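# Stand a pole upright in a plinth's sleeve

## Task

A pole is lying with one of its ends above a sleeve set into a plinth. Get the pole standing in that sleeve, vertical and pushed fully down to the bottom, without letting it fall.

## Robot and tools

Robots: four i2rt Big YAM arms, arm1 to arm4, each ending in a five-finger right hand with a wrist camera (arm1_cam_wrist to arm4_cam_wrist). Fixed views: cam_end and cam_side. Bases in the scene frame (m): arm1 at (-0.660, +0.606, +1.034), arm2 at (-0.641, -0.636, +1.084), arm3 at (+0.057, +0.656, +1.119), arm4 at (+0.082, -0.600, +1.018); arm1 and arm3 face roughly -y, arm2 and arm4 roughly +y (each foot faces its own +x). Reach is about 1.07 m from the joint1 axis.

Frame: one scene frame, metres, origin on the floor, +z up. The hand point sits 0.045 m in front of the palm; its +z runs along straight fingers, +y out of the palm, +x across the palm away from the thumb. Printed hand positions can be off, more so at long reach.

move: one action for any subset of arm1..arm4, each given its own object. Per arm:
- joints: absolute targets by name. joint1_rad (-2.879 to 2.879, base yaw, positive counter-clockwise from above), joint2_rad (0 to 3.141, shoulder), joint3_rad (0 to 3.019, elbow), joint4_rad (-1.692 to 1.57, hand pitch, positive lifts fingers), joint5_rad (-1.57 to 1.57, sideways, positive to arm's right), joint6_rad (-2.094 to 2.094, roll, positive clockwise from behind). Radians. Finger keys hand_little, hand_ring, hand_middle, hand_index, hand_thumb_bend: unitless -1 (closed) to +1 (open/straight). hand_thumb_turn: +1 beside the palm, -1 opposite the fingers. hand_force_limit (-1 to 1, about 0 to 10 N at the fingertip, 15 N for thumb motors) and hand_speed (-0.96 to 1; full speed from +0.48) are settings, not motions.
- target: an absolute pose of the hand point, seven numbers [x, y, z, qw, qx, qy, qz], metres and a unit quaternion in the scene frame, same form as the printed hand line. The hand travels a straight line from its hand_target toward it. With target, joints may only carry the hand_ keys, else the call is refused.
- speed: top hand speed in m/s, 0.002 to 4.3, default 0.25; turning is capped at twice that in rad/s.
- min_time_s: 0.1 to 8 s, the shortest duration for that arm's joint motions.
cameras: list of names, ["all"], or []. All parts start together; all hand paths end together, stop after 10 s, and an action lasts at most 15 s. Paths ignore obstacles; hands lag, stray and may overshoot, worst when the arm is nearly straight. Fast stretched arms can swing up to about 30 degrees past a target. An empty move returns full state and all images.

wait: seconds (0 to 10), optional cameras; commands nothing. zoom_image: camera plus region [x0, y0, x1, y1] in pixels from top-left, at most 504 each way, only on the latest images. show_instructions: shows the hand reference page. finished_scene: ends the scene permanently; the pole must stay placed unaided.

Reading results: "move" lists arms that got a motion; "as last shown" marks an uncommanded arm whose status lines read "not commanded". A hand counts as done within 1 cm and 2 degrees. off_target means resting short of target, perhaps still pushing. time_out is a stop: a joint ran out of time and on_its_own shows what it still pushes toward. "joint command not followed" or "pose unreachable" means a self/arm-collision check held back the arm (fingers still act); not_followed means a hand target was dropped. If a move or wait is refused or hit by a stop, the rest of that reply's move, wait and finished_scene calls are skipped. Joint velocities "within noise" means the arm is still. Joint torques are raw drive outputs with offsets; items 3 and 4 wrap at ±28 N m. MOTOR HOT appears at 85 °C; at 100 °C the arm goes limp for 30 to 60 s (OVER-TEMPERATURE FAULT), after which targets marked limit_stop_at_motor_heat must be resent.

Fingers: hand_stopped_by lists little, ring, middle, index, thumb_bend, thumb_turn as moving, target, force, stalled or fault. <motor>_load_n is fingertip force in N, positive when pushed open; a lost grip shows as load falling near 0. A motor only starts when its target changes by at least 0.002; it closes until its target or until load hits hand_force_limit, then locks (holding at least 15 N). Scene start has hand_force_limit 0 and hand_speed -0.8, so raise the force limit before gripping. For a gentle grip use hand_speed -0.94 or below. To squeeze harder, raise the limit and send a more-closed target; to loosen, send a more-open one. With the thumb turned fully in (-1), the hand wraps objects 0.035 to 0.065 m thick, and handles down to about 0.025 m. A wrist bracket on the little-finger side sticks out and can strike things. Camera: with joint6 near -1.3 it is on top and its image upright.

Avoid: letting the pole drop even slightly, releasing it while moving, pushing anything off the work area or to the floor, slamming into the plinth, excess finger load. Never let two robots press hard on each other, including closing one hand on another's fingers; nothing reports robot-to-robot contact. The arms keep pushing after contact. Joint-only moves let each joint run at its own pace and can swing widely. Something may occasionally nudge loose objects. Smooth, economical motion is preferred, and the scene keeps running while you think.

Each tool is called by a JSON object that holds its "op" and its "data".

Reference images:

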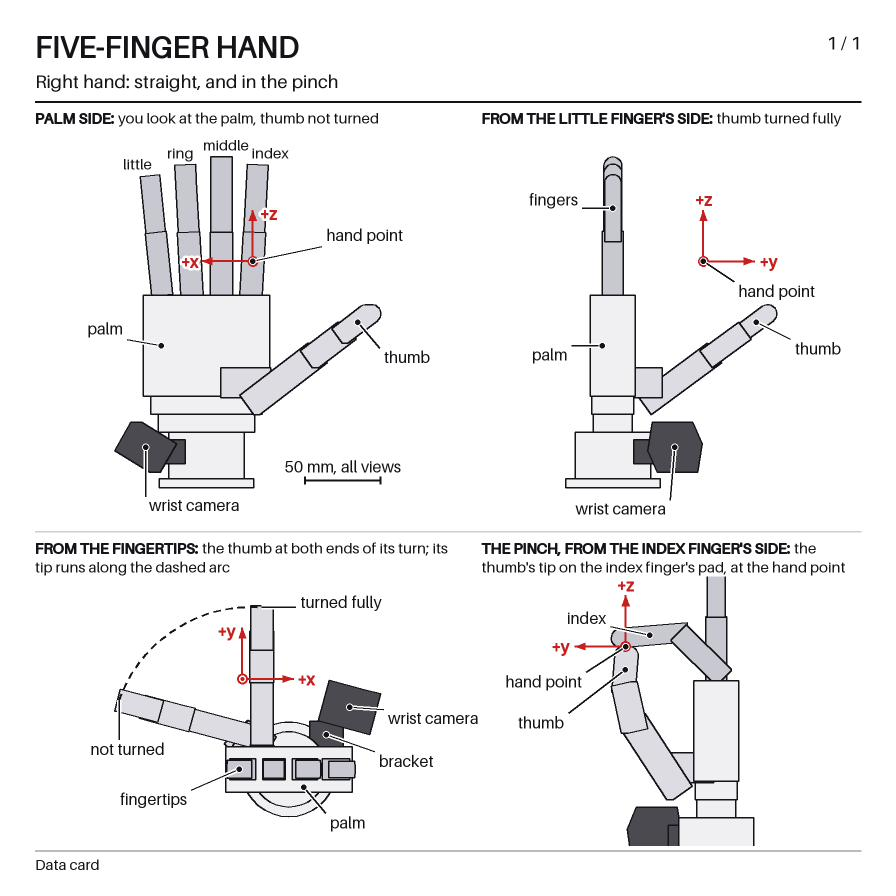

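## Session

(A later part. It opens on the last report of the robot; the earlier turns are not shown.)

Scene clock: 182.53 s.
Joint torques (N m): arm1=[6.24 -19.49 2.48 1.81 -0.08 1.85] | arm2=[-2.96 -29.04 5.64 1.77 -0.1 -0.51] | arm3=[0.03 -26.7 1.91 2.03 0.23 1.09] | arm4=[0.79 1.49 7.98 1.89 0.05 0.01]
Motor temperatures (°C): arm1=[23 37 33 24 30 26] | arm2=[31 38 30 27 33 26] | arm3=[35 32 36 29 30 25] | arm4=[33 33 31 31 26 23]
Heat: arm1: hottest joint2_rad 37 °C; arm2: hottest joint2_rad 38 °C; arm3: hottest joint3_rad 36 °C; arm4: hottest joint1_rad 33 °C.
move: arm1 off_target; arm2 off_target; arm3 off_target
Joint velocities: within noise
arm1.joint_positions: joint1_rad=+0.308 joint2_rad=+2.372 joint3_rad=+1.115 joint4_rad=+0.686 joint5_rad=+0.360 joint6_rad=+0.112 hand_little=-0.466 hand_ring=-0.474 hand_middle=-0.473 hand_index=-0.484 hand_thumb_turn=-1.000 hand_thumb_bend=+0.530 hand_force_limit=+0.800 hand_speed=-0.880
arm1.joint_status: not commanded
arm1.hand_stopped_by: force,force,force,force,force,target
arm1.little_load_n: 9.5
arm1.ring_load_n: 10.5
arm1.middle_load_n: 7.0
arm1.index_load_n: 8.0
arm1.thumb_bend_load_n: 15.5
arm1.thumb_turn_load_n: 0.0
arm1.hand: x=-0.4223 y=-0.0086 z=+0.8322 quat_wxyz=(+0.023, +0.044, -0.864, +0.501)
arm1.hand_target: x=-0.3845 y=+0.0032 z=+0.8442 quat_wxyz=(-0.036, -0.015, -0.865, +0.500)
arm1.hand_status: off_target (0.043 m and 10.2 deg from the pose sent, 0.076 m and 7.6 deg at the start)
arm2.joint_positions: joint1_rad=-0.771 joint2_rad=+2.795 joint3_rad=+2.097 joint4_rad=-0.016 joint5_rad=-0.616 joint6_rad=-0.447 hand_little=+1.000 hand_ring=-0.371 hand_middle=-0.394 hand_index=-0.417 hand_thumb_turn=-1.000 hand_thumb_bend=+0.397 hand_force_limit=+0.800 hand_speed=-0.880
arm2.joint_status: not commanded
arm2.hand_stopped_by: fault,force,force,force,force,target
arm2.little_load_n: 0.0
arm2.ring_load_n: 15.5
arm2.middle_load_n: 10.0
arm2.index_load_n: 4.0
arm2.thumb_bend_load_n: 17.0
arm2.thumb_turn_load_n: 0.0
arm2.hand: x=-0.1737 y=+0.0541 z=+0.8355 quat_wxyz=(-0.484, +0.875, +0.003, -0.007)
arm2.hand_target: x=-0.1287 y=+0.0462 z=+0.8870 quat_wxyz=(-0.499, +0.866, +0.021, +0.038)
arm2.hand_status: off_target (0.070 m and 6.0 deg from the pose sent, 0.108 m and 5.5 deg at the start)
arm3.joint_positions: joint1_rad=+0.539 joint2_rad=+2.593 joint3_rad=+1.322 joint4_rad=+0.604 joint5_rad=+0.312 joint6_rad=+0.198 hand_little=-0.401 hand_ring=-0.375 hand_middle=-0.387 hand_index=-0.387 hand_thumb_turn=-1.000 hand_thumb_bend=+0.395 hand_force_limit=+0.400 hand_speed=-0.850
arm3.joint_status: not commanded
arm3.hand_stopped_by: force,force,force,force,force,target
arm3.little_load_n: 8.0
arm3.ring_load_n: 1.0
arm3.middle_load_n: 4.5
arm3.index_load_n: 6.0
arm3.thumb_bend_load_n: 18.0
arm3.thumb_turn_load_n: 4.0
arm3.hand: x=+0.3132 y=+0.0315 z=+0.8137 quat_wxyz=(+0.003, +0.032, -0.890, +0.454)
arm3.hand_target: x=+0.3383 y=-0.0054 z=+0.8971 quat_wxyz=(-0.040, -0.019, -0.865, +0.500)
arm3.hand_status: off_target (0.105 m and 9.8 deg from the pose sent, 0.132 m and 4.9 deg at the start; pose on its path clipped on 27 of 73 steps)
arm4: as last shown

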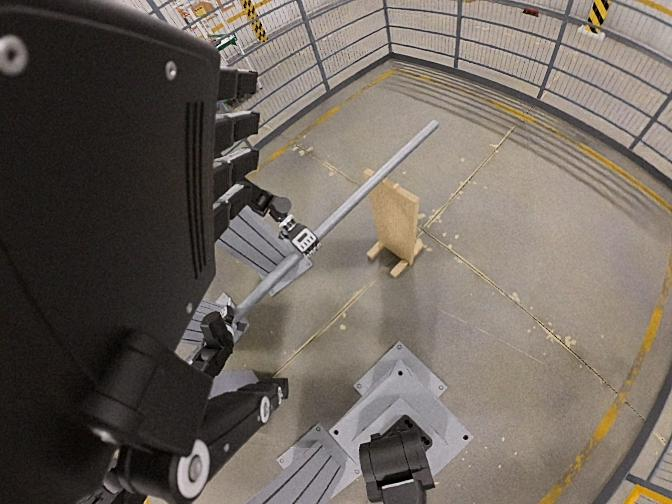

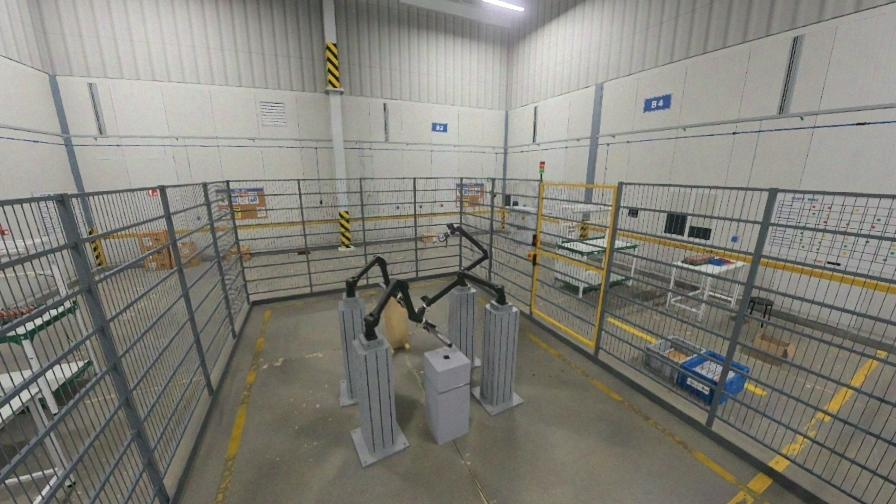

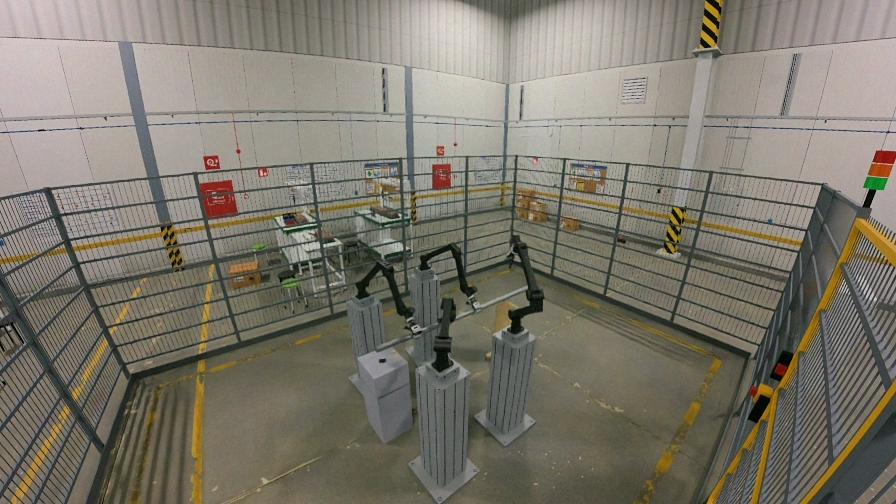

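{"op": "move", "data": {"arm1": {"target": [-0.365, 0.010, 0.835, 0.0378, 0.0218, 0.8652, -0.4995], "speed": 0.06}, "arm2": {"target": [-0.104, 0.034, 0.915, 0.4995, -0.8652, -0.0218, -0.0378], "speed": 0.06}, "arm3": {"target": [0.367, -0.03, 0.98, 0.0378, 0.0218, 0.8652, -0.4995], "speed": 0.06}, "cameras": ["arm4_cam_wrist", "cam_side"]}}

{"op": "zoom_image", "data": {"camera": "cam_side", "region": [340, 220, 560, 400]}}

{"op": "zoom_image", "data": {"camera": "arm4_cam_wrist", "region": [180, 60, 520, 400]}}

Scene clock: 196.30 s.
Joint torques (N m): arm1=[8.29 -17.2 3.21 1.74 0.19 1.86] | arm2=[-5.3 -29.8 7.65 0.57 -1.03 -0.51] | arm3=[1.03 -26.29 2.3 1.62 0.56 1] | arm4=[0.79 1.55 7.97 1.87 0.04 0]
Motor temperatures (°C): arm1=[23 37 33 24 30 29] | arm2=[31 39 30 27 32 27] | arm3=[35 35 35 28 30 26] | arm4=[33 33 31 31 25 23]
Heat: arm1: hottest joint2_rad 37 °C; arm2: hottest joint2_rad 39 °C; arm3: hottest joint1_rad 35 °C; arm4: hottest joint1_rad 33 °C.
move: arm1 off_target; arm2 off_target; arm3 off_target
Joint velocities: within noise
arm1.joint_positions: joint1_rad=+0.316 joint2_rad=+2.371 joint3_rad=+1.115 joint4_rad=+0.686 joint5_rad=+0.380 joint6_rad=+0.131 hand_little=-0.466 hand_ring=-0.474 hand_middle=-0.473 hand_index=-0.484 hand_thumb_turn=-1.000 hand_thumb_bend=+0.530 hand_force_limit=+0.800 hand_speed=-0.880
arm1.joint_status: not commanded
arm1.hand_stopped_by: force,force,force,force,force,target
arm1.little_load_n: 13.5
arm1.ring_load_n: 11.5
arm1.middle_load_n: 7.0
arm1.index_load_n: 5.5
arm1.thumb_bend_load_n: 16.0
arm1.thumb_turn_load_n: 0.0
arm1.hand: x=-0.4199 y=-0.0084 z=+0.8338 quat_wxyz=(+0.025, +0.034, -0.863, +0.504)
arm1.hand_target: x=-0.3679 y=+0.0110 z=+0.8359 quat_wxyz=(-0.037, -0.015, -0.866, +0.499)
arm1.hand_status: off_target (0.058 m and 9.6 deg from the pose sent, 0.060 m and 10.2 deg at the start)
arm2.joint_positions: joint1_rad=-0.775 joint2_rad=+2.781 joint3_rad=+2.097 joint4_rad=-0.047 joint5_rad=-0.618 joint6_rad=-0.474 hand_little=+1.000 hand_ring=-0.371 hand_middle=-0.394 hand_index=-0.417 hand_thumb_turn=-1.000 hand_thumb_bend=+0.398 hand_force_limit=+0.800 hand_speed=-0.880
arm2.joint_status: not commanded
arm2.hand_stopped_by: fault,force,force,force,force,target
arm2.little_load_n: 0.0
arm2.ring_load_n: 11.5
arm2.middle_load_n: 8.5
arm2.index_load_n: 4.5
arm2.thumb_bend_load_n: 17.0
arm2.thumb_turn_load_n: 0.0
arm2.hand: x=-0.1702 y=+0.0510 z=+0.8420 quat_wxyz=(-0.479, +0.878, +0.011, -0.005)
arm2.hand_target: x=-0.1048 y=+0.0346 z=+0.9110 quat_wxyz=(-0.499, +0.866, +0.021, +0.040)
arm2.hand_status: off_target (0.100 m and 5.8 deg from the pose sent, 0.108 m and 6.0 deg at the start; pose on its path clipped on 25 of 66 steps)
arm3.joint_positions: joint1_rad=+0.539 joint2_rad=+2.566 joint3_rad=+1.322 joint4_rad=+0.579 joint5_rad=+0.312 joint6_rad=+0.214 hand_little=-0.401 hand_ring=-0.375 hand_middle=-0.387 hand_index=-0.387 hand_thumb_turn=-1.000 hand_thumb_bend=+0.395 hand_force_limit=+0.400 hand_speed=-0.850
arm3.joint_status: not commanded
arm3.hand_stopped_by: force,force,force,force,force,target
arm3.little_load_n: 8.0
arm3.ring_load_n: 1.0
arm3.middle_load_n: 5.0
arm3.index_load_n: 6.0
arm3.thumb_bend_load_n: 18.0
arm3.thumb_turn_load_n: 4.0
arm3.hand: x=+0.3170 y=+0.0255 z=+0.8275 quat_wxyz=(-0.001, +0.024, -0.890, +0.455)
arm3.hand_target: x=+0.3462 y=-0.0076 z=+0.9110 quat_wxyz=(-0.041, -0.020, -0.865, +0.499)
arm3.hand_status: off_target (0.170 m and 8.9 deg from the pose sent, 0.185 m and 9.7 deg at the start; pose on its path clipped on 63 of 66 steps)
arm4: as last shown

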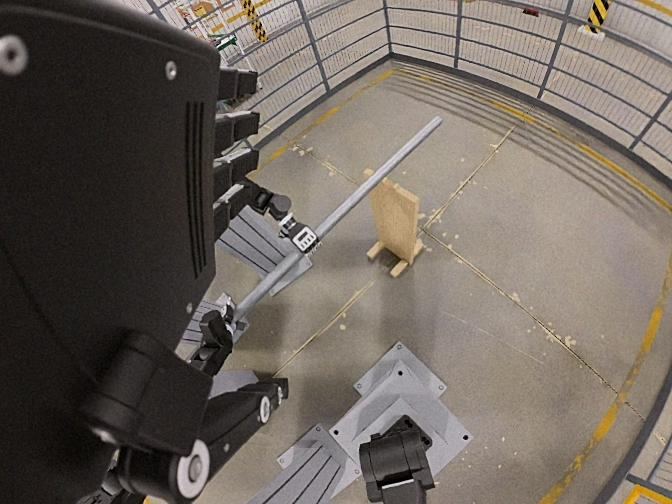

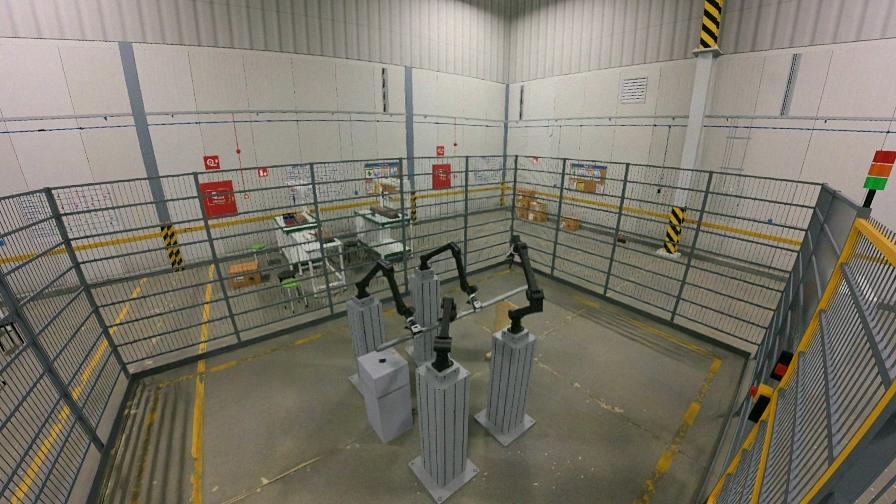

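Scaled by 2.291.

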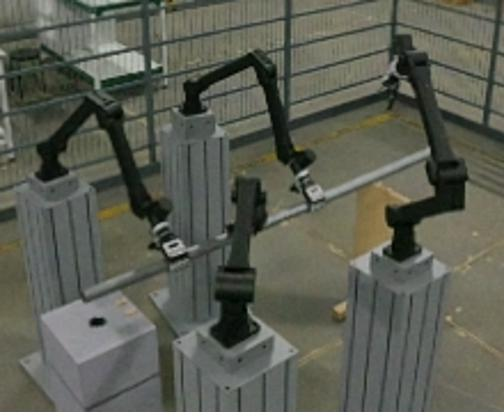

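Scaled by 1.482 from the camera's image (finer frame: 960x720).

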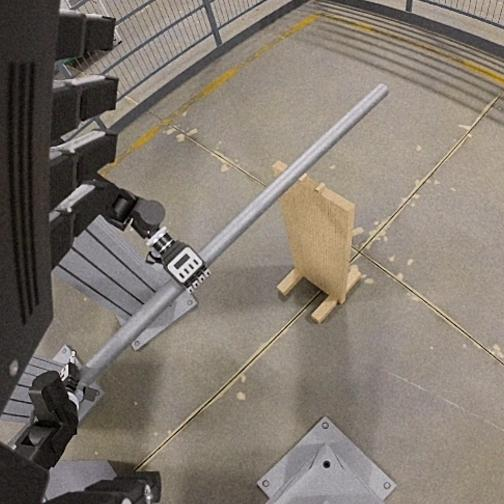

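{"op": "move", "data": {"arm4": {"target": [0.5, -0.04, 1.0, 0.5, -0.866, 0, 0], "speed": 0.3, "joints": {"hand_thumb_turn": -1}}, "cameras": ["arm4_cam_wrist", "cam_side"]}}

{"op": "zoom_image", "data": {"camera": "arm4_cam_wrist", "region": [220, 0, 660, 400]}}

Scene clock: 205.53 s.
Joint torques (N m): arm1=[8.06 -17.9 3.38 1.69 0.19 1.84] | arm2=[-4.72 -29.16 7.8 0.65 -1.03 -0.5] | arm3=[0.97 -26.29 2.37 1.7 0.58 0.97] | arm4=[-0.03 -16.44 9.01 1.95 -0.52 0.12]
Motor temperatures (°C): arm1=[23 37 33 24 30 31] | arm2=[31 38 30 27 32 27] | arm3=[35 37 34 28 30 26] | arm4=[33 33 31 31 25 23]
Heat: arm1: hottest joint2_rad 37 °C; arm2: hottest joint2_rad 38 °C; arm3: hottest joint2_rad 37 °C; arm4: hottest joint1_rad 33 °C.
move: arm4 off_target
Joint velocities: within noise
arm1, arm2, arm3: as last shown
arm1.joint_positions: joint1_rad=+0.316 joint2_rad=+2.371 joint3_rad=+1.115 joint4_rad=+0.686 joint5_rad=+0.380 joint6_rad=+0.132 hand_little=-0.466 hand_ring=-0.474 hand_middle=-0.473 hand_index=-0.484 hand_thumb_turn=-1.000 hand_thumb_bend=+0.530 hand_force_limit=+0.800 hand_speed=-0.880
arm1.little_load_n: 13.0
arm1.ring_load_n: 12.0
arm1.middle_load_n: 6.5
arm1.index_load_n: 6.0
arm1.hand: x=-0.4199 y=-0.0084 z=+0.8338 quat_wxyz=(+0.024, +0.033, -0.863, +0.504)
arm1.hand_target: x=-0.3680 y=+0.0109 z=+0.8359 quat_wxyz=(-0.037, -0.015, -0.866, +0.499)
arm2.joint_positions: joint1_rad=-0.775 joint2_rad=+2.780 joint3_rad=+2.097 joint4_rad=-0.047 joint5_rad=-0.618 joint6_rad=-0.475 hand_little=+1.000 hand_ring=-0.371 hand_middle=-0.394 hand_index=-0.417 hand_thumb_turn=-1.000 hand_thumb_bend=+0.398 hand_force_limit=+0.800 hand_speed=-0.880
arm2.hand: x=-0.1701 y=+0.0510 z=+0.8422 quat_wxyz=(-0.479, +0.878, +0.011, -0.005)
arm2.hand_target: x=-0.1050 y=+0.0347 z=+0.9110 quat_wxyz=(-0.499, +0.866, +0.021, +0.040)
arm3.joint_positions: joint1_rad=+0.539 joint2_rad=+2.564 joint3_rad=+1.322 joint4_rad=+0.578 joint5_rad=+0.312 joint6_rad=+0.215 hand_little=-0.401 hand_ring=-0.375 hand_middle=-0.387 hand_index=-0.387 hand_thumb_turn=-1.000 hand_thumb_bend=+0.395 hand_force_limit=+0.400 hand_speed=-0.850
arm3.hand: x=+0.3171 y=+0.0253 z=+0.8280 quat_wxyz=(-0.001, +0.024, -0.890, +0.455)
arm3.hand_target: x=+0.3461 y=-0.0076 z=+0.9108 quat_wxyz=(-0.040, -0.019, -0.865, +0.499)
arm4.joint_positions: joint1_rad=-0.808 joint2_rad=+2.074 joint3_rad=+1.330 joint4_rad=-0.010 joint5_rad=-0.681 joint6_rad=-0.500 hand_little=+1.000 hand_ring=+1.000 hand_middle=+1.000 hand_index=+1.000 hand_thumb_turn=-1.000 hand_thumb_bend=+1.000 hand_force_limit=+0.000 hand_speed=-0.800
arm4.joint_status: all done
arm4.hand_stopped_by: target,target,target,target,target,target
arm4.little_load_n: 0.0
arm4.ring_load_n: 0.0
arm4.middle_load_n: 0.0
arm4.index_load_n: 0.0
arm4.thumb_bend_load_n: 0.0
arm4.thumb_turn_load_n: 0.0
arm4.hand: x=+0.4770 y=-0.0541 z=+0.9767 quat_wxyz=(-0.479, +0.877, -0.002, -0.019)
arm4.hand_target: x=+0.4991 y=-0.0414 z=+1.0008 quat_wxyz=(-0.500, +0.866, +0.000, +0.000)
arm4.hand_status: off_target (0.036 m and 3.5 deg from the pose sent, 0.666 m and 50.5 deg at the start)

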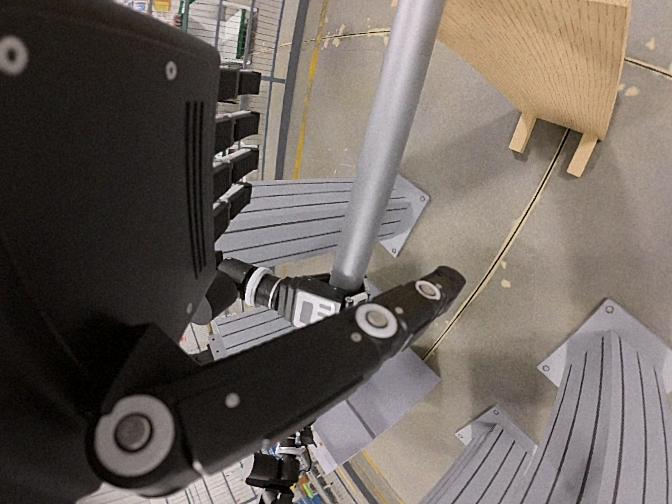

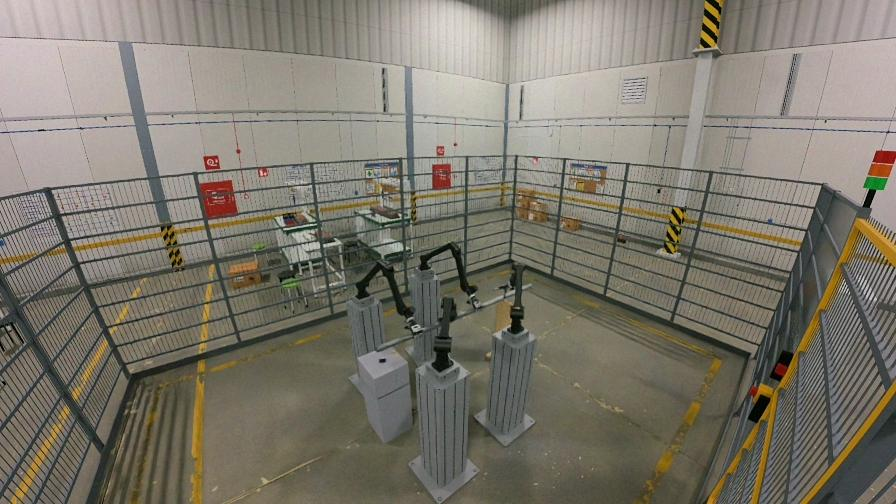

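Scaled by 1.145 from the camera's image (finer frame: 960x720).

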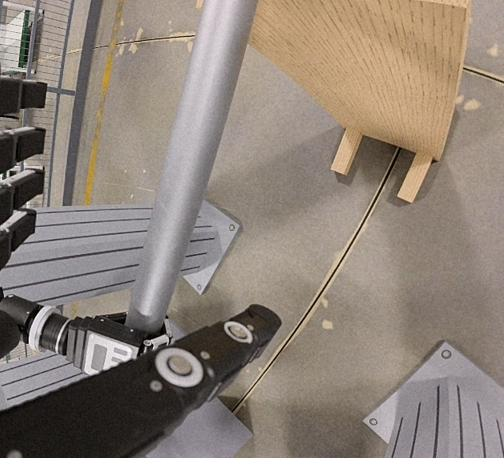

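{"op": "move", "data": {"cameras": ["arm4_cam_wrist","cam_side","cam_end"]}}

Scene clock: 210.27 s.
Joint torques (N m): arm1=[8.47 -17.08 3.43 1.81 0.25 1.85] | arm2=[-4.78 -29.57 7.6 0.77 -1.02 -0.51] | arm3=[0.97 -26.34 2.39 1.72 0.58 0.97] | arm4=[-0.03 -16.32 9.01 1.96 -0.52 0.14]
Motor temperatures (°C): arm1=[23 37 33 24 30 31] | arm2=[31 38 31 27 32 27] | arm3=[35 38 34 28 30 26] | arm4=[33 33 31 31 26 23]
Heat: arm1: hottest joint2_rad 37 °C; arm2: hottest joint2_rad 38 °C; arm3: hottest joint2_rad 38 °C; arm4: hottest joint1_rad 33 °C.
Joint velocities: within noise
arm1.joint_positions: joint1_rad=+0.316 joint2_rad=+2.371 joint3_rad=+1.115 joint4_rad=+0.686 joint5_rad=+0.380 joint6_rad=+0.132 hand_little=-0.466 hand_ring=-0.474 hand_middle=-0.473 hand_index=-0.484 hand_thumb_turn=-1.000 hand_thumb_bend=+0.530 hand_force_limit=+0.800 hand_speed=-0.880
arm1.joint_status: not commanded
arm1.hand_stopped_by: force,force,force,force,force,target
arm1.little_load_n: 13.0
arm1.ring_load_n: 11.5
arm1.middle_load_n: 7.0
arm1.index_load_n: 6.0
arm1.thumb_bend_load_n: 16.0
arm1.thumb_turn_load_n: 0.0
arm1.hand: x=-0.4199 y=-0.0084 z=+0.8338 quat_wxyz=(+0.024, +0.033, -0.863, +0.504) (m; scene frame)
arm1.hand_target: x=-0.3680 y=+0.0109 z=+0.8359 quat_wxyz=(-0.037, -0.015, -0.866, +0.499) (m; scene frame)
arm1.hand_status: not commanded
arm2.joint_positions: joint1_rad=-0.775 joint2_rad=+2.780 joint3_rad=+2.097 joint4_rad=-0.047 joint5_rad=-0.618 joint6_rad=-0.475 hand_little=+1.000 hand_ring=-0.371 hand_middle=-0.394 hand_index=-0.417 hand_thumb_turn=-1.000 hand_thumb_bend=+0.398 hand_force_limit=+0.800 hand_speed=-0.880
arm2.joint_status: not commanded
arm2.hand_stopped_by: fault,force,force,force,force,target
arm2.little_load_n: 0.0
arm2.ring_load_n: 11.5
arm2.middle_load_n: 8.5
arm2.index_load_n: 4.5
arm2.thumb_bend_load_n: 17.5
arm2.thumb_turn_load_n: 0.0
arm2.hand: x=-0.1701 y=+0.0510 z=+0.8422 quat_wxyz=(-0.479, +0.878, +0.011, -0.005) (m; scene frame)
arm2.hand_target: x=-0.1050 y=+0.0347 z=+0.9110 quat_wxyz=(-0.499, +0.866, +0.021, +0.040) (m; scene frame)
arm2.hand_status: not commanded
arm3.joint_positions: joint1_rad=+0.539 joint2_rad=+2.564 joint3_rad=+1.322 joint4_rad=+0.578 joint5_rad=+0.312 joint6_rad=+0.215 hand_little=-0.401 hand_ring=-0.375 hand_middle=-0.387 hand_index=-0.387 hand_thumb_turn=-1.000 hand_thumb_bend=+0.395 hand_force_limit=+0.400 hand_speed=-0.850
arm3.joint_status: not commanded
arm3.hand_stopped_by: force,force,force,force,force,target
arm3.little_load_n: 8.5
arm3.ring_load_n: 1.0
arm3.middle_load_n: 4.5
arm3.index_load_n: 6.0
arm3.thumb_bend_load_n: 18.5
arm3.thumb_turn_load_n: 4.0
arm3.hand: x=+0.3171 y=+0.0253 z=+0.8280 quat_wxyz=(-0.001, +0.024, -0.890, +0.455) (m; scene frame)
arm3.hand_target: x=+0.3461 y=-0.0076 z=+0.9108 quat_wxyz=(-0.040, -0.019, -0.865, +0.499) (m; scene frame)
arm3.hand_status: not commanded
arm4.joint_positions: joint1_rad=-0.808 joint2_rad=+2.074 joint3_rad=+1.330 joint4_rad=-0.010 joint5_rad=-0.681 joint6_rad=-0.500 hand_little=+1.000 hand_ring=+1.000 hand_middle=+1.000 hand_index=+1.000 hand_thumb_turn=-1.000 hand_thumb_bend=+1.000 hand_force_limit=+0.000 hand_speed=-0.800
arm4.joint_status: all done
arm4.hand_stopped_by: target,target,target,target,target,target
arm4.little_load_n: 0.0
arm4.ring_load_n: 0.0
arm4.middle_load_n: 0.0
arm4.index_load_n: 0.0
arm4.thumb_bend_load_n: 0.0
arm4.thumb_turn_load_n: 0.0
arm4.hand: x=+0.4770 y=-0.0541 z=+0.9767 quat_wxyz=(-0.479, +0.877, -0.002, -0.019) (m; scene frame)
arm4.hand_target: x=+0.4991 y=-0.0414 z=+1.0008 quat_wxyz=(-0.500, +0.866, +0.000, +0.000) (m; scene frame)
arm4.hand_status: off_target (0.036 m and 3.5 deg from the pose sent, 0.666 m and 50.5 deg at the start)
pictures: arm4_cam_wrist, cam_end, cam_side

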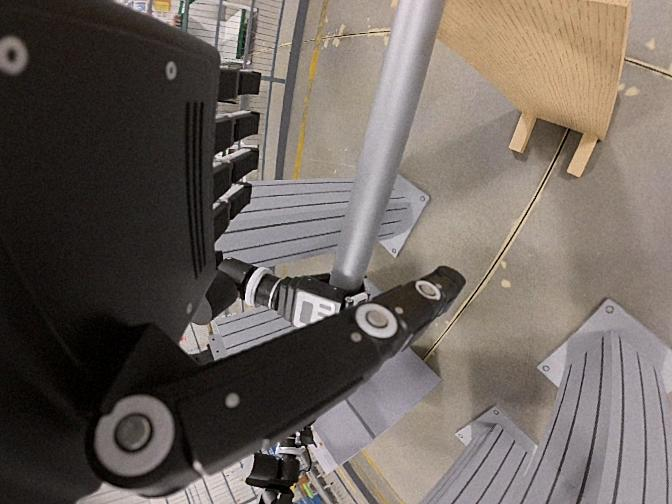

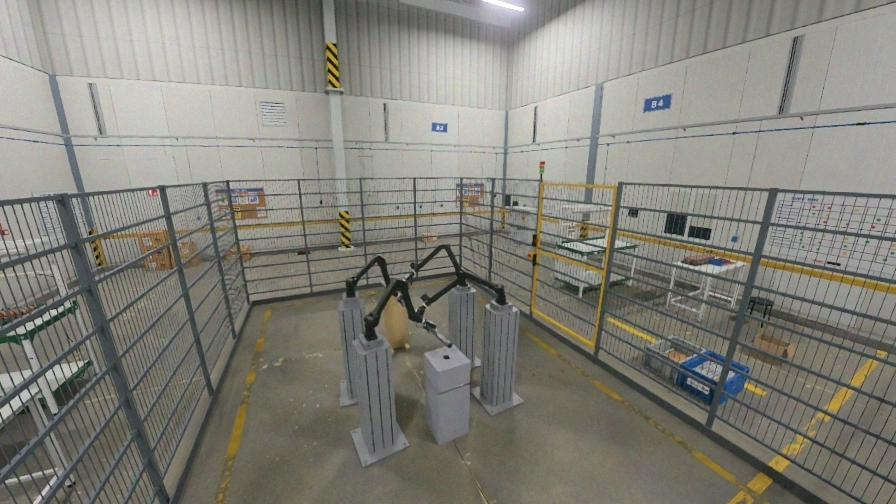

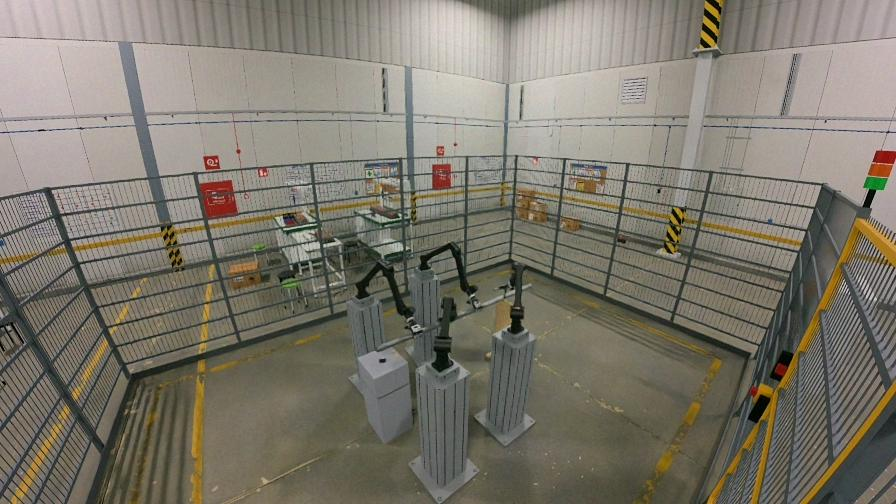

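{"op": "move", "data": {"arm4": {"target": [0.45, -0.32, 1.22, 0.5, -0.866, 0, 0], "speed": 0.3}, "cameras": []}}

{"op": "move", "data": {"arm1": {"target": [-0.344, 0.021, 0.885, 0.098, 0.0566, 0.8604, -0.4968], "speed": 0.02}, "arm2": {"target": [-0.081, 0.022, 0.987, 0.4968, -0.8604, -0.0566, -0.098], "speed": 1.0}, "arm3": {"target": [0.366, -0.031, 1.069, 0.098, 0.0566, 0.8604, -0.4968], "speed": 1.0}, "cameras": ["cam_side", "cam_end", "arm1_cam_wrist"]}}

Scene clock: 220.57 s.
Joint torques (N m): arm1=[8.53 -16.97 2.96 1.65 0.25 1.88] | arm2=[-4.78 -29.63 7.75 0.76 -1.05 -0.47] | arm3=[0.97 -26.4 2.37 1.69 0.57 0.97] | arm4=[0.21 -8.06 10.36 0.46 -0.77 -0.11]
Motor temperatures (°C): arm1=[23 37 33 24 30 33] | arm2=[31 38 31 27 32 27] | arm3=[35 39 33 28 30 26] | arm4=[33 33 31 31 26 23]
Heat: arm1: hottest joint2_rad 37 °C; arm2: hottest joint2_rad 38 °C; arm3: hottest joint2_rad 39 °C; arm4: hottest joint1_rad 33 °C.
move: arm4 off_target
Joint velocities: within noise
arm1, arm2, arm3: as last shown
arm2.middle_load_n: 8.0
arm2.thumb_bend_load_n: 17.0
arm4.joint_positions: joint1_rad=-1.227 joint2_rad=+1.362 joint3_rad=+1.068 joint4_rad=-0.772 joint5_rad=-0.958 joint6_rad=-0.939 hand_little=+1.000 hand_ring=+1.000 hand_middle=+1.000 hand_index=+1.000 hand_thumb_turn=-1.000 hand_thumb_bend=+1.000 hand_force_limit=+0.000 hand_speed=-0.800
arm4.joint_status: not commanded
arm4.hand_stopped_by: target,target,target,target,target,target
arm4.little_load_n: -0.5
arm4.ring_load_n: 0.0
arm4.middle_load_n: 0.0
arm4.index_load_n: 0.0
arm4.thumb_bend_load_n: 0.0
arm4.thumb_turn_load_n: 0.0
arm4.hand: x=+0.4345 y=-0.3218 z=+1.2037 quat_wxyz=(-0.494, +0.869, -0.010, -0.017)
arm4.hand_target: x=+0.4493 y=-0.3204 z=+1.2200 quat_wxyz=(-0.500, +0.866, +0.000, +0.000)
arm4.hand_status: off_target (0.023 m and 2.4 deg from the pose sent, 0.361 m and 3.5 deg at the start)

Scene clock: 225.17 s.
Joint torques (N m): arm1=[9.7 -18.9 2.1 1.59 -0.76 2.32] | arm2=[-4.42 -30.56 5.86 1.76 -0.4 -0.97] | arm3=[-0.26 -26.34 3.7 1.85 -0.66 1.46] | arm4=[0.32 -8.12 10.35 0.49 -0.79 -0.13]
Motor temperatures (°C): arm1=[23 37 33 24 30 34] | arm2=[31 39 31 27 32 27] | arm3=[35 40 33 28 30 26] | arm4=[33 33 32 31 26 23]
Heat: arm1: hottest joint2_rad 37 °C; arm2: hottest joint2_rad 39 °C; arm3: hottest joint2_rad 40 °C; arm4: hottest joint1_rad 33 °C.
move: arm1 off_target; arm2 off_target; arm3 off_target
Joint velocities: within noise
arm1.joint_positions: joint1_rad=+0.316 joint2_rad=+2.286 joint3_rad=+1.071 joint4_rad=+0.662 joint5_rad=+0.349 joint6_rad=+0.195 hand_little=-0.466 hand_ring=-0.474 hand_middle=-0.473 hand_index=-0.484 hand_thumb_turn=-1.000 hand_thumb_bend=+0.530 hand_force_limit=+0.800 hand_speed=-0.880
arm1.joint_status: not commanded
arm1.hand_stopped_by: force,force,force,force,force,target
arm1.little_load_n: 11.5
arm1.ring_load_n: 11.5
arm1.middle_load_n: 8.0
arm1.index_load_n: 8.5
arm1.thumb_bend_load_n: 14.0
arm1.thumb_turn_load_n: 0.0
arm1.hand: x=-0.4109 y=-0.0059 z=+0.8698 quat_wxyz=(-0.007, +0.012, -0.861, +0.508)
arm1.hand_target: x=-0.3484 y=+0.0211 z=+0.8846 quat_wxyz=(-0.094, -0.047, -0.862, +0.496)
arm1.hand_status: off_target (0.074 m and 13.1 deg from the pose sent, 0.096 m and 17.4 deg at the start)
arm2.joint_positions: joint1_rad=-0.772 joint2_rad=+2.653 joint3_rad=+1.987 joint4_rad=-0.035 joint5_rad=-0.566 joint6_rad=-0.506 hand_little=+1.000 hand_ring=-0.371 hand_middle=-0.394 hand_index=-0.417 hand_thumb_turn=-1.000 hand_thumb_bend=+0.398 hand_force_limit=+0.800 hand_speed=-0.880
arm2.joint_status: not commanded
arm2.hand_stopped_by: fault,force,force,force,force,target
arm2.little_load_n: 0.0
arm2.ring_load_n: 12.0
arm2.middle_load_n: 8.5
arm2.index_load_n: 4.5
arm2.thumb_bend_load_n: 17.0
arm2.thumb_turn_load_n: 0.0
arm2.hand: x=-0.1625 y=+0.0479 z=+0.8942 quat_wxyz=(-0.478, +0.878, +0.020, +0.031)
arm2.hand_target: x=-0.0991 y=+0.0282 z=+0.9643 quat_wxyz=(-0.495, +0.862, +0.054, +0.098)
arm2.hand_status: off_target (0.126 m and 9.3 deg from the pose sent, 0.172 m and 13.3 deg at the start; pose on its path clipped on 132 of 138 steps)
arm3.joint_positions: joint1_rad=+0.525 joint2_rad=+2.371 joint3_rad=+1.239 joint4_rad=+0.488 joint5_rad=+0.250 joint6_rad=+0.266 hand_little=-0.401 hand_ring=-0.375 hand_middle=-0.387 hand_index=-0.387 hand_thumb_turn=-1.000 hand_thumb_bend=+0.395 hand_force_limit=+0.400 hand_speed=-0.850
arm3.joint_status: not commanded
arm3.hand_stopped_by: force,force,force,force,force,target
arm3.little_load_n: 2.5
arm3.ring_load_n: 0.0
arm3.middle_load_n: 4.5
arm3.index_load_n: 9.5
arm3.thumb_bend_load_n: 17.5
arm3.thumb_turn_load_n: 7.5
arm3.hand: x=+0.3260 y=+0.0181 z=+0.9138 quat_wxyz=(-0.040, +0.007, -0.889, +0.456)
arm3.hand_target: x=+0.3490 y=-0.0113 z=+1.0012 quat_wxyz=(-0.100, -0.051, -0.861, +0.497)
arm3.hand_status: off_target (0.168 m and 11.5 deg from the pose sent, 0.252 m and 15.6 deg at the start; pose on its path clipped on 134 of 138 steps)
arm4: as last shown
arm4.little_load_n: 0.0
arm4.middle_load_n: -0.5
arm4.hand_target: x=+0.4493 y=-0.3203 z=+1.2200 quat_wxyz=(-0.500, +0.866, +0.000, +0.000)
pictures: arm1_cam_wrist, cam_end, cam_side

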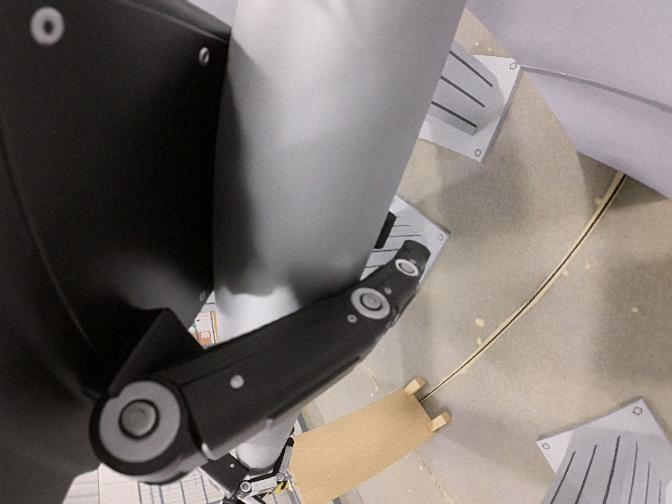

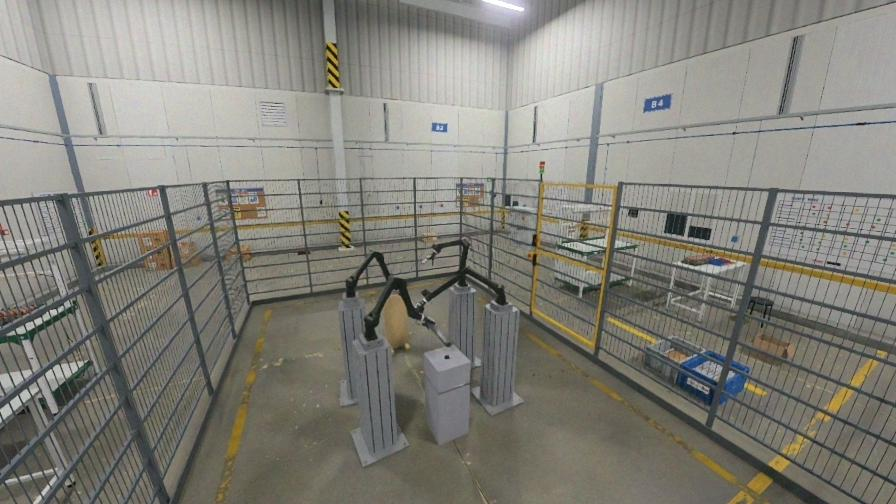

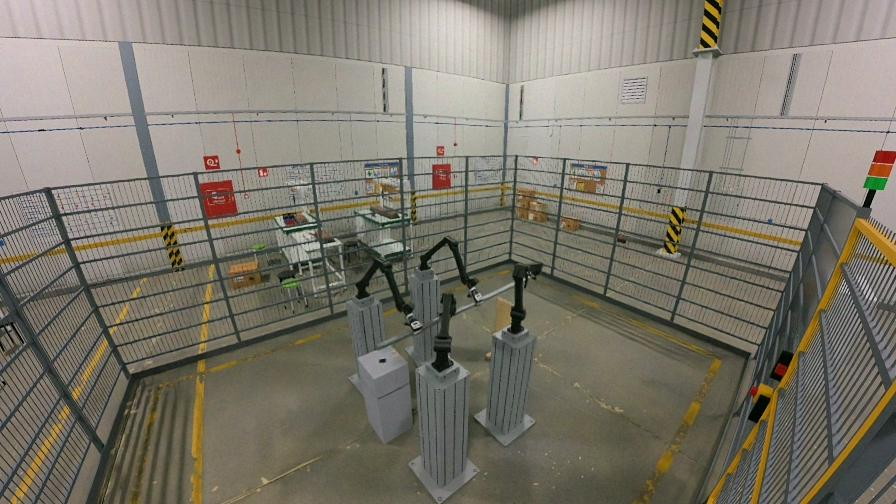

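{"op": "move", "data": {"arm4": {"target": [0.505, -0.032, 1.056, 0.4998, -0.8657, -0.0149, -0.0257], "speed": 0.25}, "cameras": ["arm4_cam_wrist"]}}

{"op": "zoom_image", "data": {"camera": "arm4_cam_wrist", "region": [200, 0, 540, 400]}}

Scene clock: 231.50 s.
Joint torques (N m): arm1=[8.94 -19.08 2.17 1.66 -0.75 2.33] | arm2=[-5.01 -29.74 5.98 1.84 -0.41 -0.96] | arm3=[-0.26 -25.93 3.74 1.96 -0.65 1.44] | arm4=[-0.03 -15.74 9.94 1.88 -0.26 0.12]
Motor temperatures (°C): arm1=[23 38 33 24 30 35] | arm2=[31 39 30 27 32 27] | arm3=[35 39 33 28 30 27] | arm4=[33 33 33 31 26 23]
Heat: arm1: hottest joint2_rad 38 °C; arm2: hottest joint2_rad 39 °C; arm3: hottest joint2_rad 39 °C; arm4: hottest joint1_rad 33 °C.
move: arm4 off_target
Joint velocities: within noise
arm1, arm2, arm3: as last shown
arm1.hand: x=-0.4108 y=-0.0060 z=+0.8701 quat_wxyz=(-0.008, +0.012, -0.861, +0.508)
arm1.hand_target: x=-0.3484 y=+0.0210 z=+0.8849 quat_wxyz=(-0.094, -0.047, -0.862, +0.496)
arm2.joint_positions: joint1_rad=-0.772 joint2_rad=+2.653 joint3_rad=+1.987 joint4_rad=-0.035 joint5_rad=-0.566 joint6_rad=-0.507 hand_little=+1.000 hand_ring=-0.371 hand_middle=-0.394 hand_index=-0.417 hand_thumb_turn=-1.000 hand_thumb_bend=+0.398 hand_force_limit=+0.800 hand_speed=-0.880
arm2.hand: x=-0.1624 y=+0.0480 z=+0.8945 quat_wxyz=(-0.478, +0.878, +0.020, +0.031)
arm2.hand_target: x=-0.0990 y=+0.0283 z=+0.9645 quat_wxyz=(-0.495, +0.862, +0.054, +0.099)
arm3.joint_positions: joint1_rad=+0.525 joint2_rad=+2.370 joint3_rad=+1.239 joint4_rad=+0.487 joint5_rad=+0.250 joint6_rad=+0.266 hand_little=-0.401 hand_ring=-0.375 hand_middle=-0.387 hand_index=-0.387 hand_thumb_turn=-1.000 hand_thumb_bend=+0.395 hand_force_limit=+0.400 hand_speed=-0.850
arm3.index_load_n: 9.0
arm3.hand: x=+0.3261 y=+0.0181 z=+0.9141 quat_wxyz=(-0.040, +0.007, -0.889, +0.456)
arm4.joint_positions: joint1_rad=-0.809 joint2_rad=+1.981 joint3_rad=+1.360 joint4_rad=-0.103 joint5_rad=-0.651 joint6_rad=-0.529 hand_little=+1.000 hand_ring=+1.000 hand_middle=+1.000 hand_index=+1.000 hand_thumb_turn=-1.000 hand_thumb_bend=+1.000 hand_force_limit=+0.000 hand_speed=-0.800
arm4.joint_status: not commanded
arm4.hand_stopped_by: target,target,target,target,target,target
arm4.little_load_n: 0.0
arm4.ring_load_n: 0.0
arm4.middle_load_n: 0.0
arm4.index_load_n: 0.0
arm4.thumb_bend_load_n: 0.0
arm4.thumb_turn_load_n: 0.0
arm4.hand: x=+0.4898 y=-0.0511 z=+1.0347 quat_wxyz=(-0.482, +0.876, +0.009, +0.009)
arm4.hand_target: x=+0.5040 y=-0.0334 z=+1.0567 quat_wxyz=(-0.500, +0.866, +0.015, +0.026)
arm4.hand_status: off_target (0.032 m and 3.1 deg from the pose sent, 0.333 m and 5.7 deg at the start)

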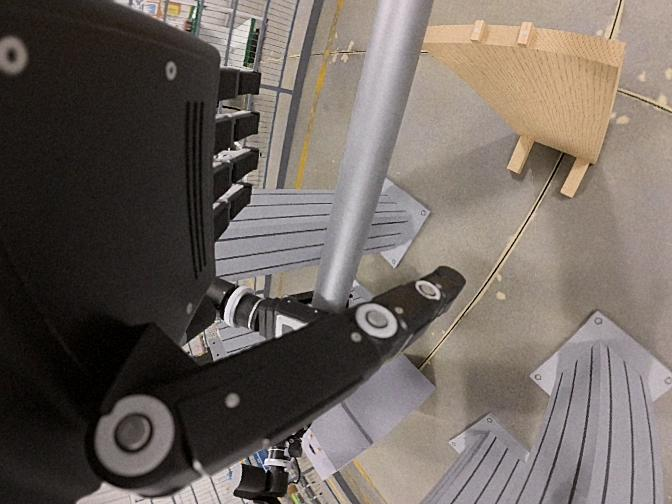

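Scaled by 1.260 from the camera's image (finer frame: 960x720).

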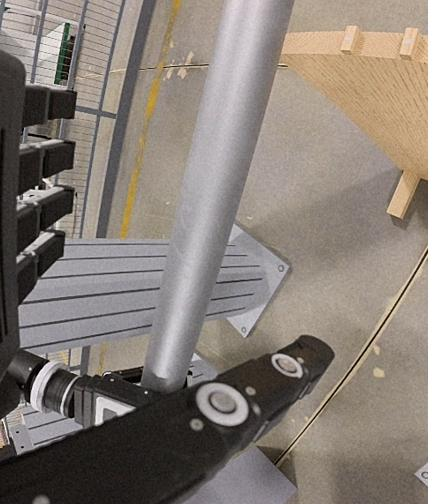

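{"op": "move", "data": {"arm4": {"target": [0.505, 0.029, 1.021, 0.4998, -0.8657, -0.0149, -0.0257], "speed": 0.1}, "cameras": ["arm4_cam_wrist"]}}

{"op": "zoom_image", "data": {"camera": "arm4_cam_wrist", "region": [200, 0, 540, 400]}}

Scene clock: 234.40 s.
Joint torques (N m): arm1=[9.23 -19.19 2.19 1.69 -0.76 2.33] | arm2=[-4.6 -29.98 6.06 1.59 -0.4 -0.96] | arm3=[-0.26 -25.93 3.73 1.96 -0.65 1.44] | arm4=[1.32 -16.79 9.98 2.07 -0.17 0.15]
Motor temperatures (°C): arm1=[23 38 33 24 30 36] | arm2=[31 39 30 27 32 27] | arm3=[35 39 33 28 30 27] | arm4=[33 33 33 31 26 23]
Heat: arm1: hottest joint2_rad 38 °C; arm2: hottest joint2_rad 39 °C; arm3: hottest joint2_rad 39 °C; arm4: hottest joint1_rad 33 °C.
move: arm4 off_target
Joint velocities: within noise
arm1, arm2, arm3: as last shown
arm1.thumb_bend_load_n: 13.5
arm3.ring_load_n: 0.5
arm3.middle_load_n: 4.0
arm3.index_load_n: 9.5
arm3.thumb_bend_load_n: 17.0
arm3.thumb_turn_load_n: 8.0
arm4.joint_positions: joint1_rad=-0.745 joint2_rad=+2.123 joint3_rad=+1.499 joint4_rad=-0.069 joint5_rad=-0.598 joint6_rad=-0.480 hand_little=+1.000 hand_ring=+1.000 hand_middle=+1.000 hand_index=+1.000 hand_thumb_turn=-1.000 hand_thumb_bend=+1.000 hand_force_limit=+0.000 hand_speed=-0.800
arm4.joint_status: not commanded
arm4.hand_stopped_by: target,target,target,target,target,target
arm4.little_load_n: 0.0
arm4.ring_load_n: 0.0
arm4.middle_load_n: 0.0
arm4.index_load_n: 0.0
arm4.thumb_bend_load_n: 0.0
arm4.thumb_turn_load_n: 0.0
arm4.hand: x=+0.4933 y=+0.0075 z=+1.0017 quat_wxyz=(-0.481, +0.876, +0.009, +0.012)
arm4.hand_target: x=+0.5040 y=+0.0276 z=+1.0219 quat_wxyz=(-0.500, +0.866, +0.015, +0.026)
arm4.hand_status: off_target (0.031 m and 3.0 deg from the pose sent, 0.083 m and 3.1 deg at the start)

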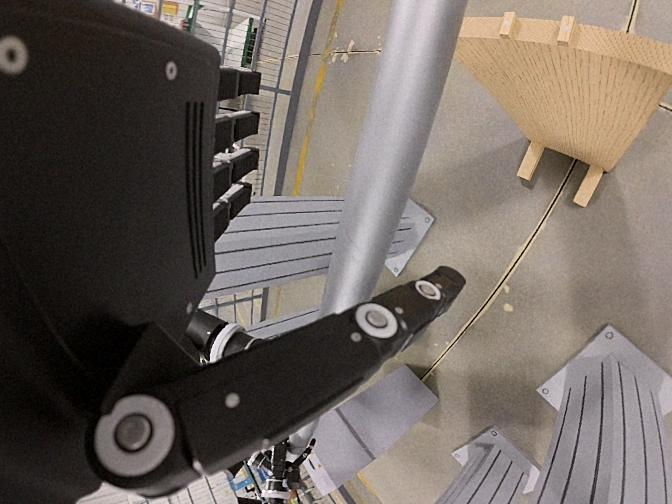

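Scaled by 1.260 from the camera's image (finer frame: 960x720).

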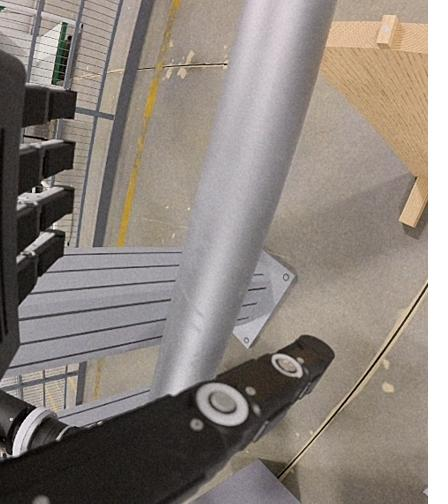

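{"op": "move", "data": {"arm4": {"target": [0.505, 0.061, 0.98, 0.4998, -0.8657, -0.0149, -0.0257], "speed": 0.08}, "cameras": ["arm4_cam_wrist"]}}

{"op": "zoom_image", "data": {"camera": "arm4_cam_wrist", "region": [200, 0, 540, 400]}}

Scene clock: 236.93 s.
Joint torques (N m): arm1=[9.41 -19.14 2.13 1.68 -0.78 2.35] | arm2=[-4.66 -30.1 6.09 1.72 -0.41 -0.97] | arm3=[-0.32 -25.93 3.71 1.95 -0.65 1.44] | arm4=[1.61 -17.85 9.83 2.17 -0.19 0.15]
Motor temperatures (°C): arm1=[23 38 33 24 30 36] | arm2=[31 39 30 27 32 28] | arm3=[35 39 33 28 30 27] | arm4=[33 33 33 31 26 23]
Heat: arm1: hottest joint2_rad 38 °C; arm2: hottest joint2_rad 39 °C; arm3: hottest joint2_rad 39 °C; arm4: hottest joint1_rad 33 °C.
move: arm4 off_target
Joint velocities: within noise
arm1, arm2, arm3: as last shown
arm1.thumb_bend_load_n: 14.0
arm3.ring_load_n: 0.0
arm3.middle_load_n: 4.5
arm4.joint_positions: joint1_rad=-0.715 joint2_rad=+2.238 joint3_rad=+1.581 joint4_rad=-0.028 joint5_rad=-0.573 joint6_rad=-0.458 hand_little=+1.000 hand_ring=+1.000 hand_middle=+1.000 hand_index=+1.000 hand_thumb_turn=-1.000 hand_thumb_bend=+1.000 hand_force_limit=+0.000 hand_speed=-0.800
arm4.joint_status: not commanded
arm4.hand_stopped_by: target,target,target,target,target,target
arm4.little_load_n: 0.0
arm4.ring_load_n: 0.0
arm4.middle_load_n: 0.0
arm4.index_load_n: 0.0
arm4.thumb_bend_load_n: 0.0
arm4.thumb_turn_load_n: 0.0
arm4.hand: x=+0.4944 y=+0.0378 z=+0.9598 quat_wxyz=(-0.480, +0.877, +0.008, +0.012)
arm4.hand_target: x=+0.5038 y=+0.0596 z=+0.9810 quat_wxyz=(-0.500, +0.866, +0.015, +0.026)
arm4.hand_status: off_target (0.033 m and 3.2 deg from the pose sent, 0.059 m and 3.0 deg at the start)

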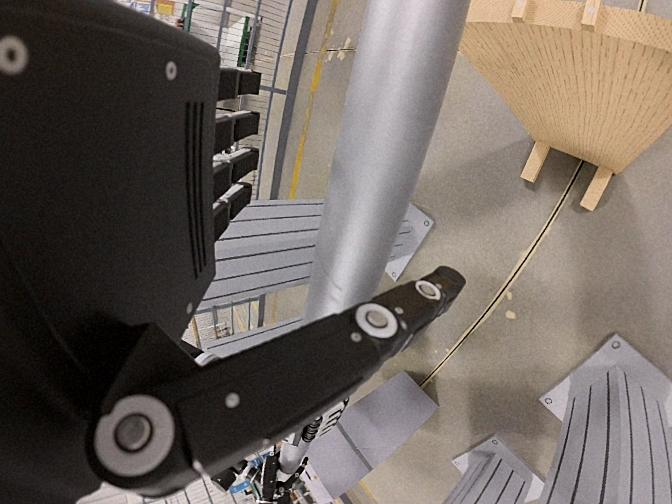

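Scaled by 1.260 from the camera's image (finer frame: 960x720).

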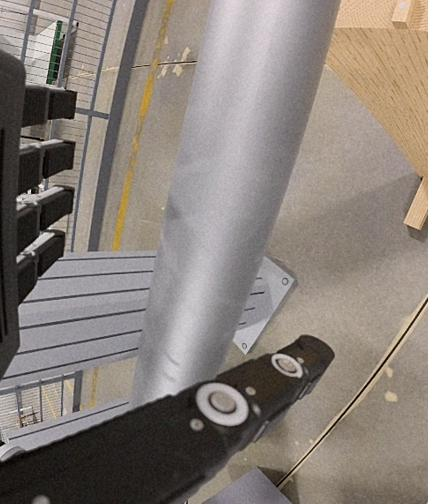

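{"op": "move", "data": {"arm4": {"target": [0.505, 0.091, 0.935, 0.4998, -0.8657, -0.0149, -0.0257], "speed": 0.08}, "cameras": ["arm4_cam_wrist"]}}

{"op": "zoom_image", "data": {"camera": "arm4_cam_wrist", "region": [200, 0, 540, 400]}}

Scene clock: 239.67 s.
Joint torques (N m): arm1=[9.7 -19.19 2.17 1.48 -0.8 2.36] | arm2=[-4.84 -30.27 6.09 1.74 -0.41 -0.96] | arm3=[-0.26 -25.93 3.73 1.95 -0.65 1.45] | arm4=[1.38 -19.08 9.68 2.19 -0.16 0.15]
Motor temperatures (°C): arm1=[23 38 32 24 30 37] | arm2=[31 39 30 27 32 28] | arm3=[35 39 33 28 30 27] | arm4=[33 34 33 31 26 23]
Heat: arm1: hottest joint2_rad 38 °C; arm2: hottest joint2_rad 39 °C; arm3: hottest joint2_rad 39 °C; arm4: hottest joint2_rad 34 °C.
move: arm4 off_target
Joint velocities: within noise
arm1, arm2, arm3: as last shown
arm1.thumb_bend_load_n: 13.5
arm3.middle_load_n: 4.0
arm3.index_load_n: 9.0
arm3.thumb_bend_load_n: 17.5
arm3.thumb_turn_load_n: 7.5
arm4.joint_positions: joint1_rad=-0.688 joint2_rad=+2.362 joint3_rad=+1.679 joint4_rad=+0.008 joint5_rad=-0.551 joint6_rad=-0.439 hand_little=+1.000 hand_ring=+1.000 hand_middle=+1.000 hand_index=+1.000 hand_thumb_turn=-1.000 hand_thumb_bend=+1.000 hand_force_limit=+0.000 hand_speed=-0.800
arm4.joint_status: not commanded
arm4.hand_stopped_by: target,target,target,target,target,target
arm4.little_load_n: 0.0
arm4.ring_load_n: 0.0
arm4.middle_load_n: 0.0
arm4.index_load_n: 0.0
arm4.thumb_bend_load_n: 0.0
arm4.thumb_turn_load_n: 0.0
arm4.hand: x=+0.4955 y=+0.0672 z=+0.9147 quat_wxyz=(-0.479, +0.878, +0.008, +0.012)
arm4.hand_target: x=+0.5039 y=+0.0895 z=+0.9359 quat_wxyz=(-0.500, +0.866, +0.015, +0.025)
arm4.hand_status: off_target (0.033 m and 3.2 deg from the pose sent, 0.060 m and 3.2 deg at the start)

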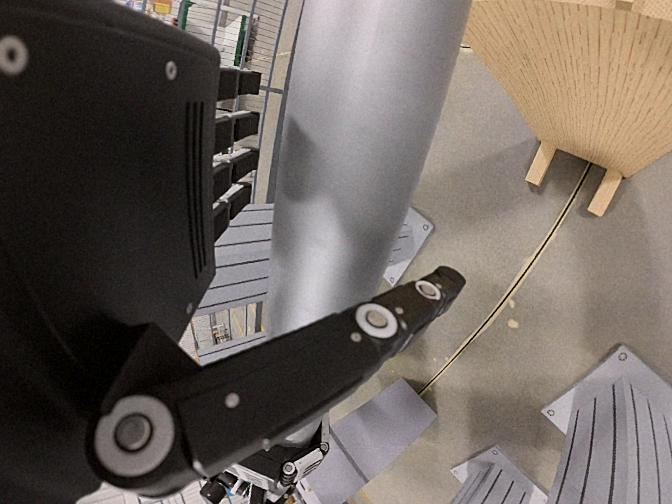

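Scaled by 1.260 from the camera's image (finer frame: 960x720).

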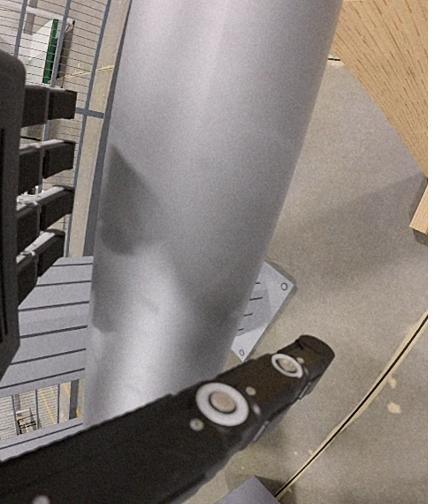

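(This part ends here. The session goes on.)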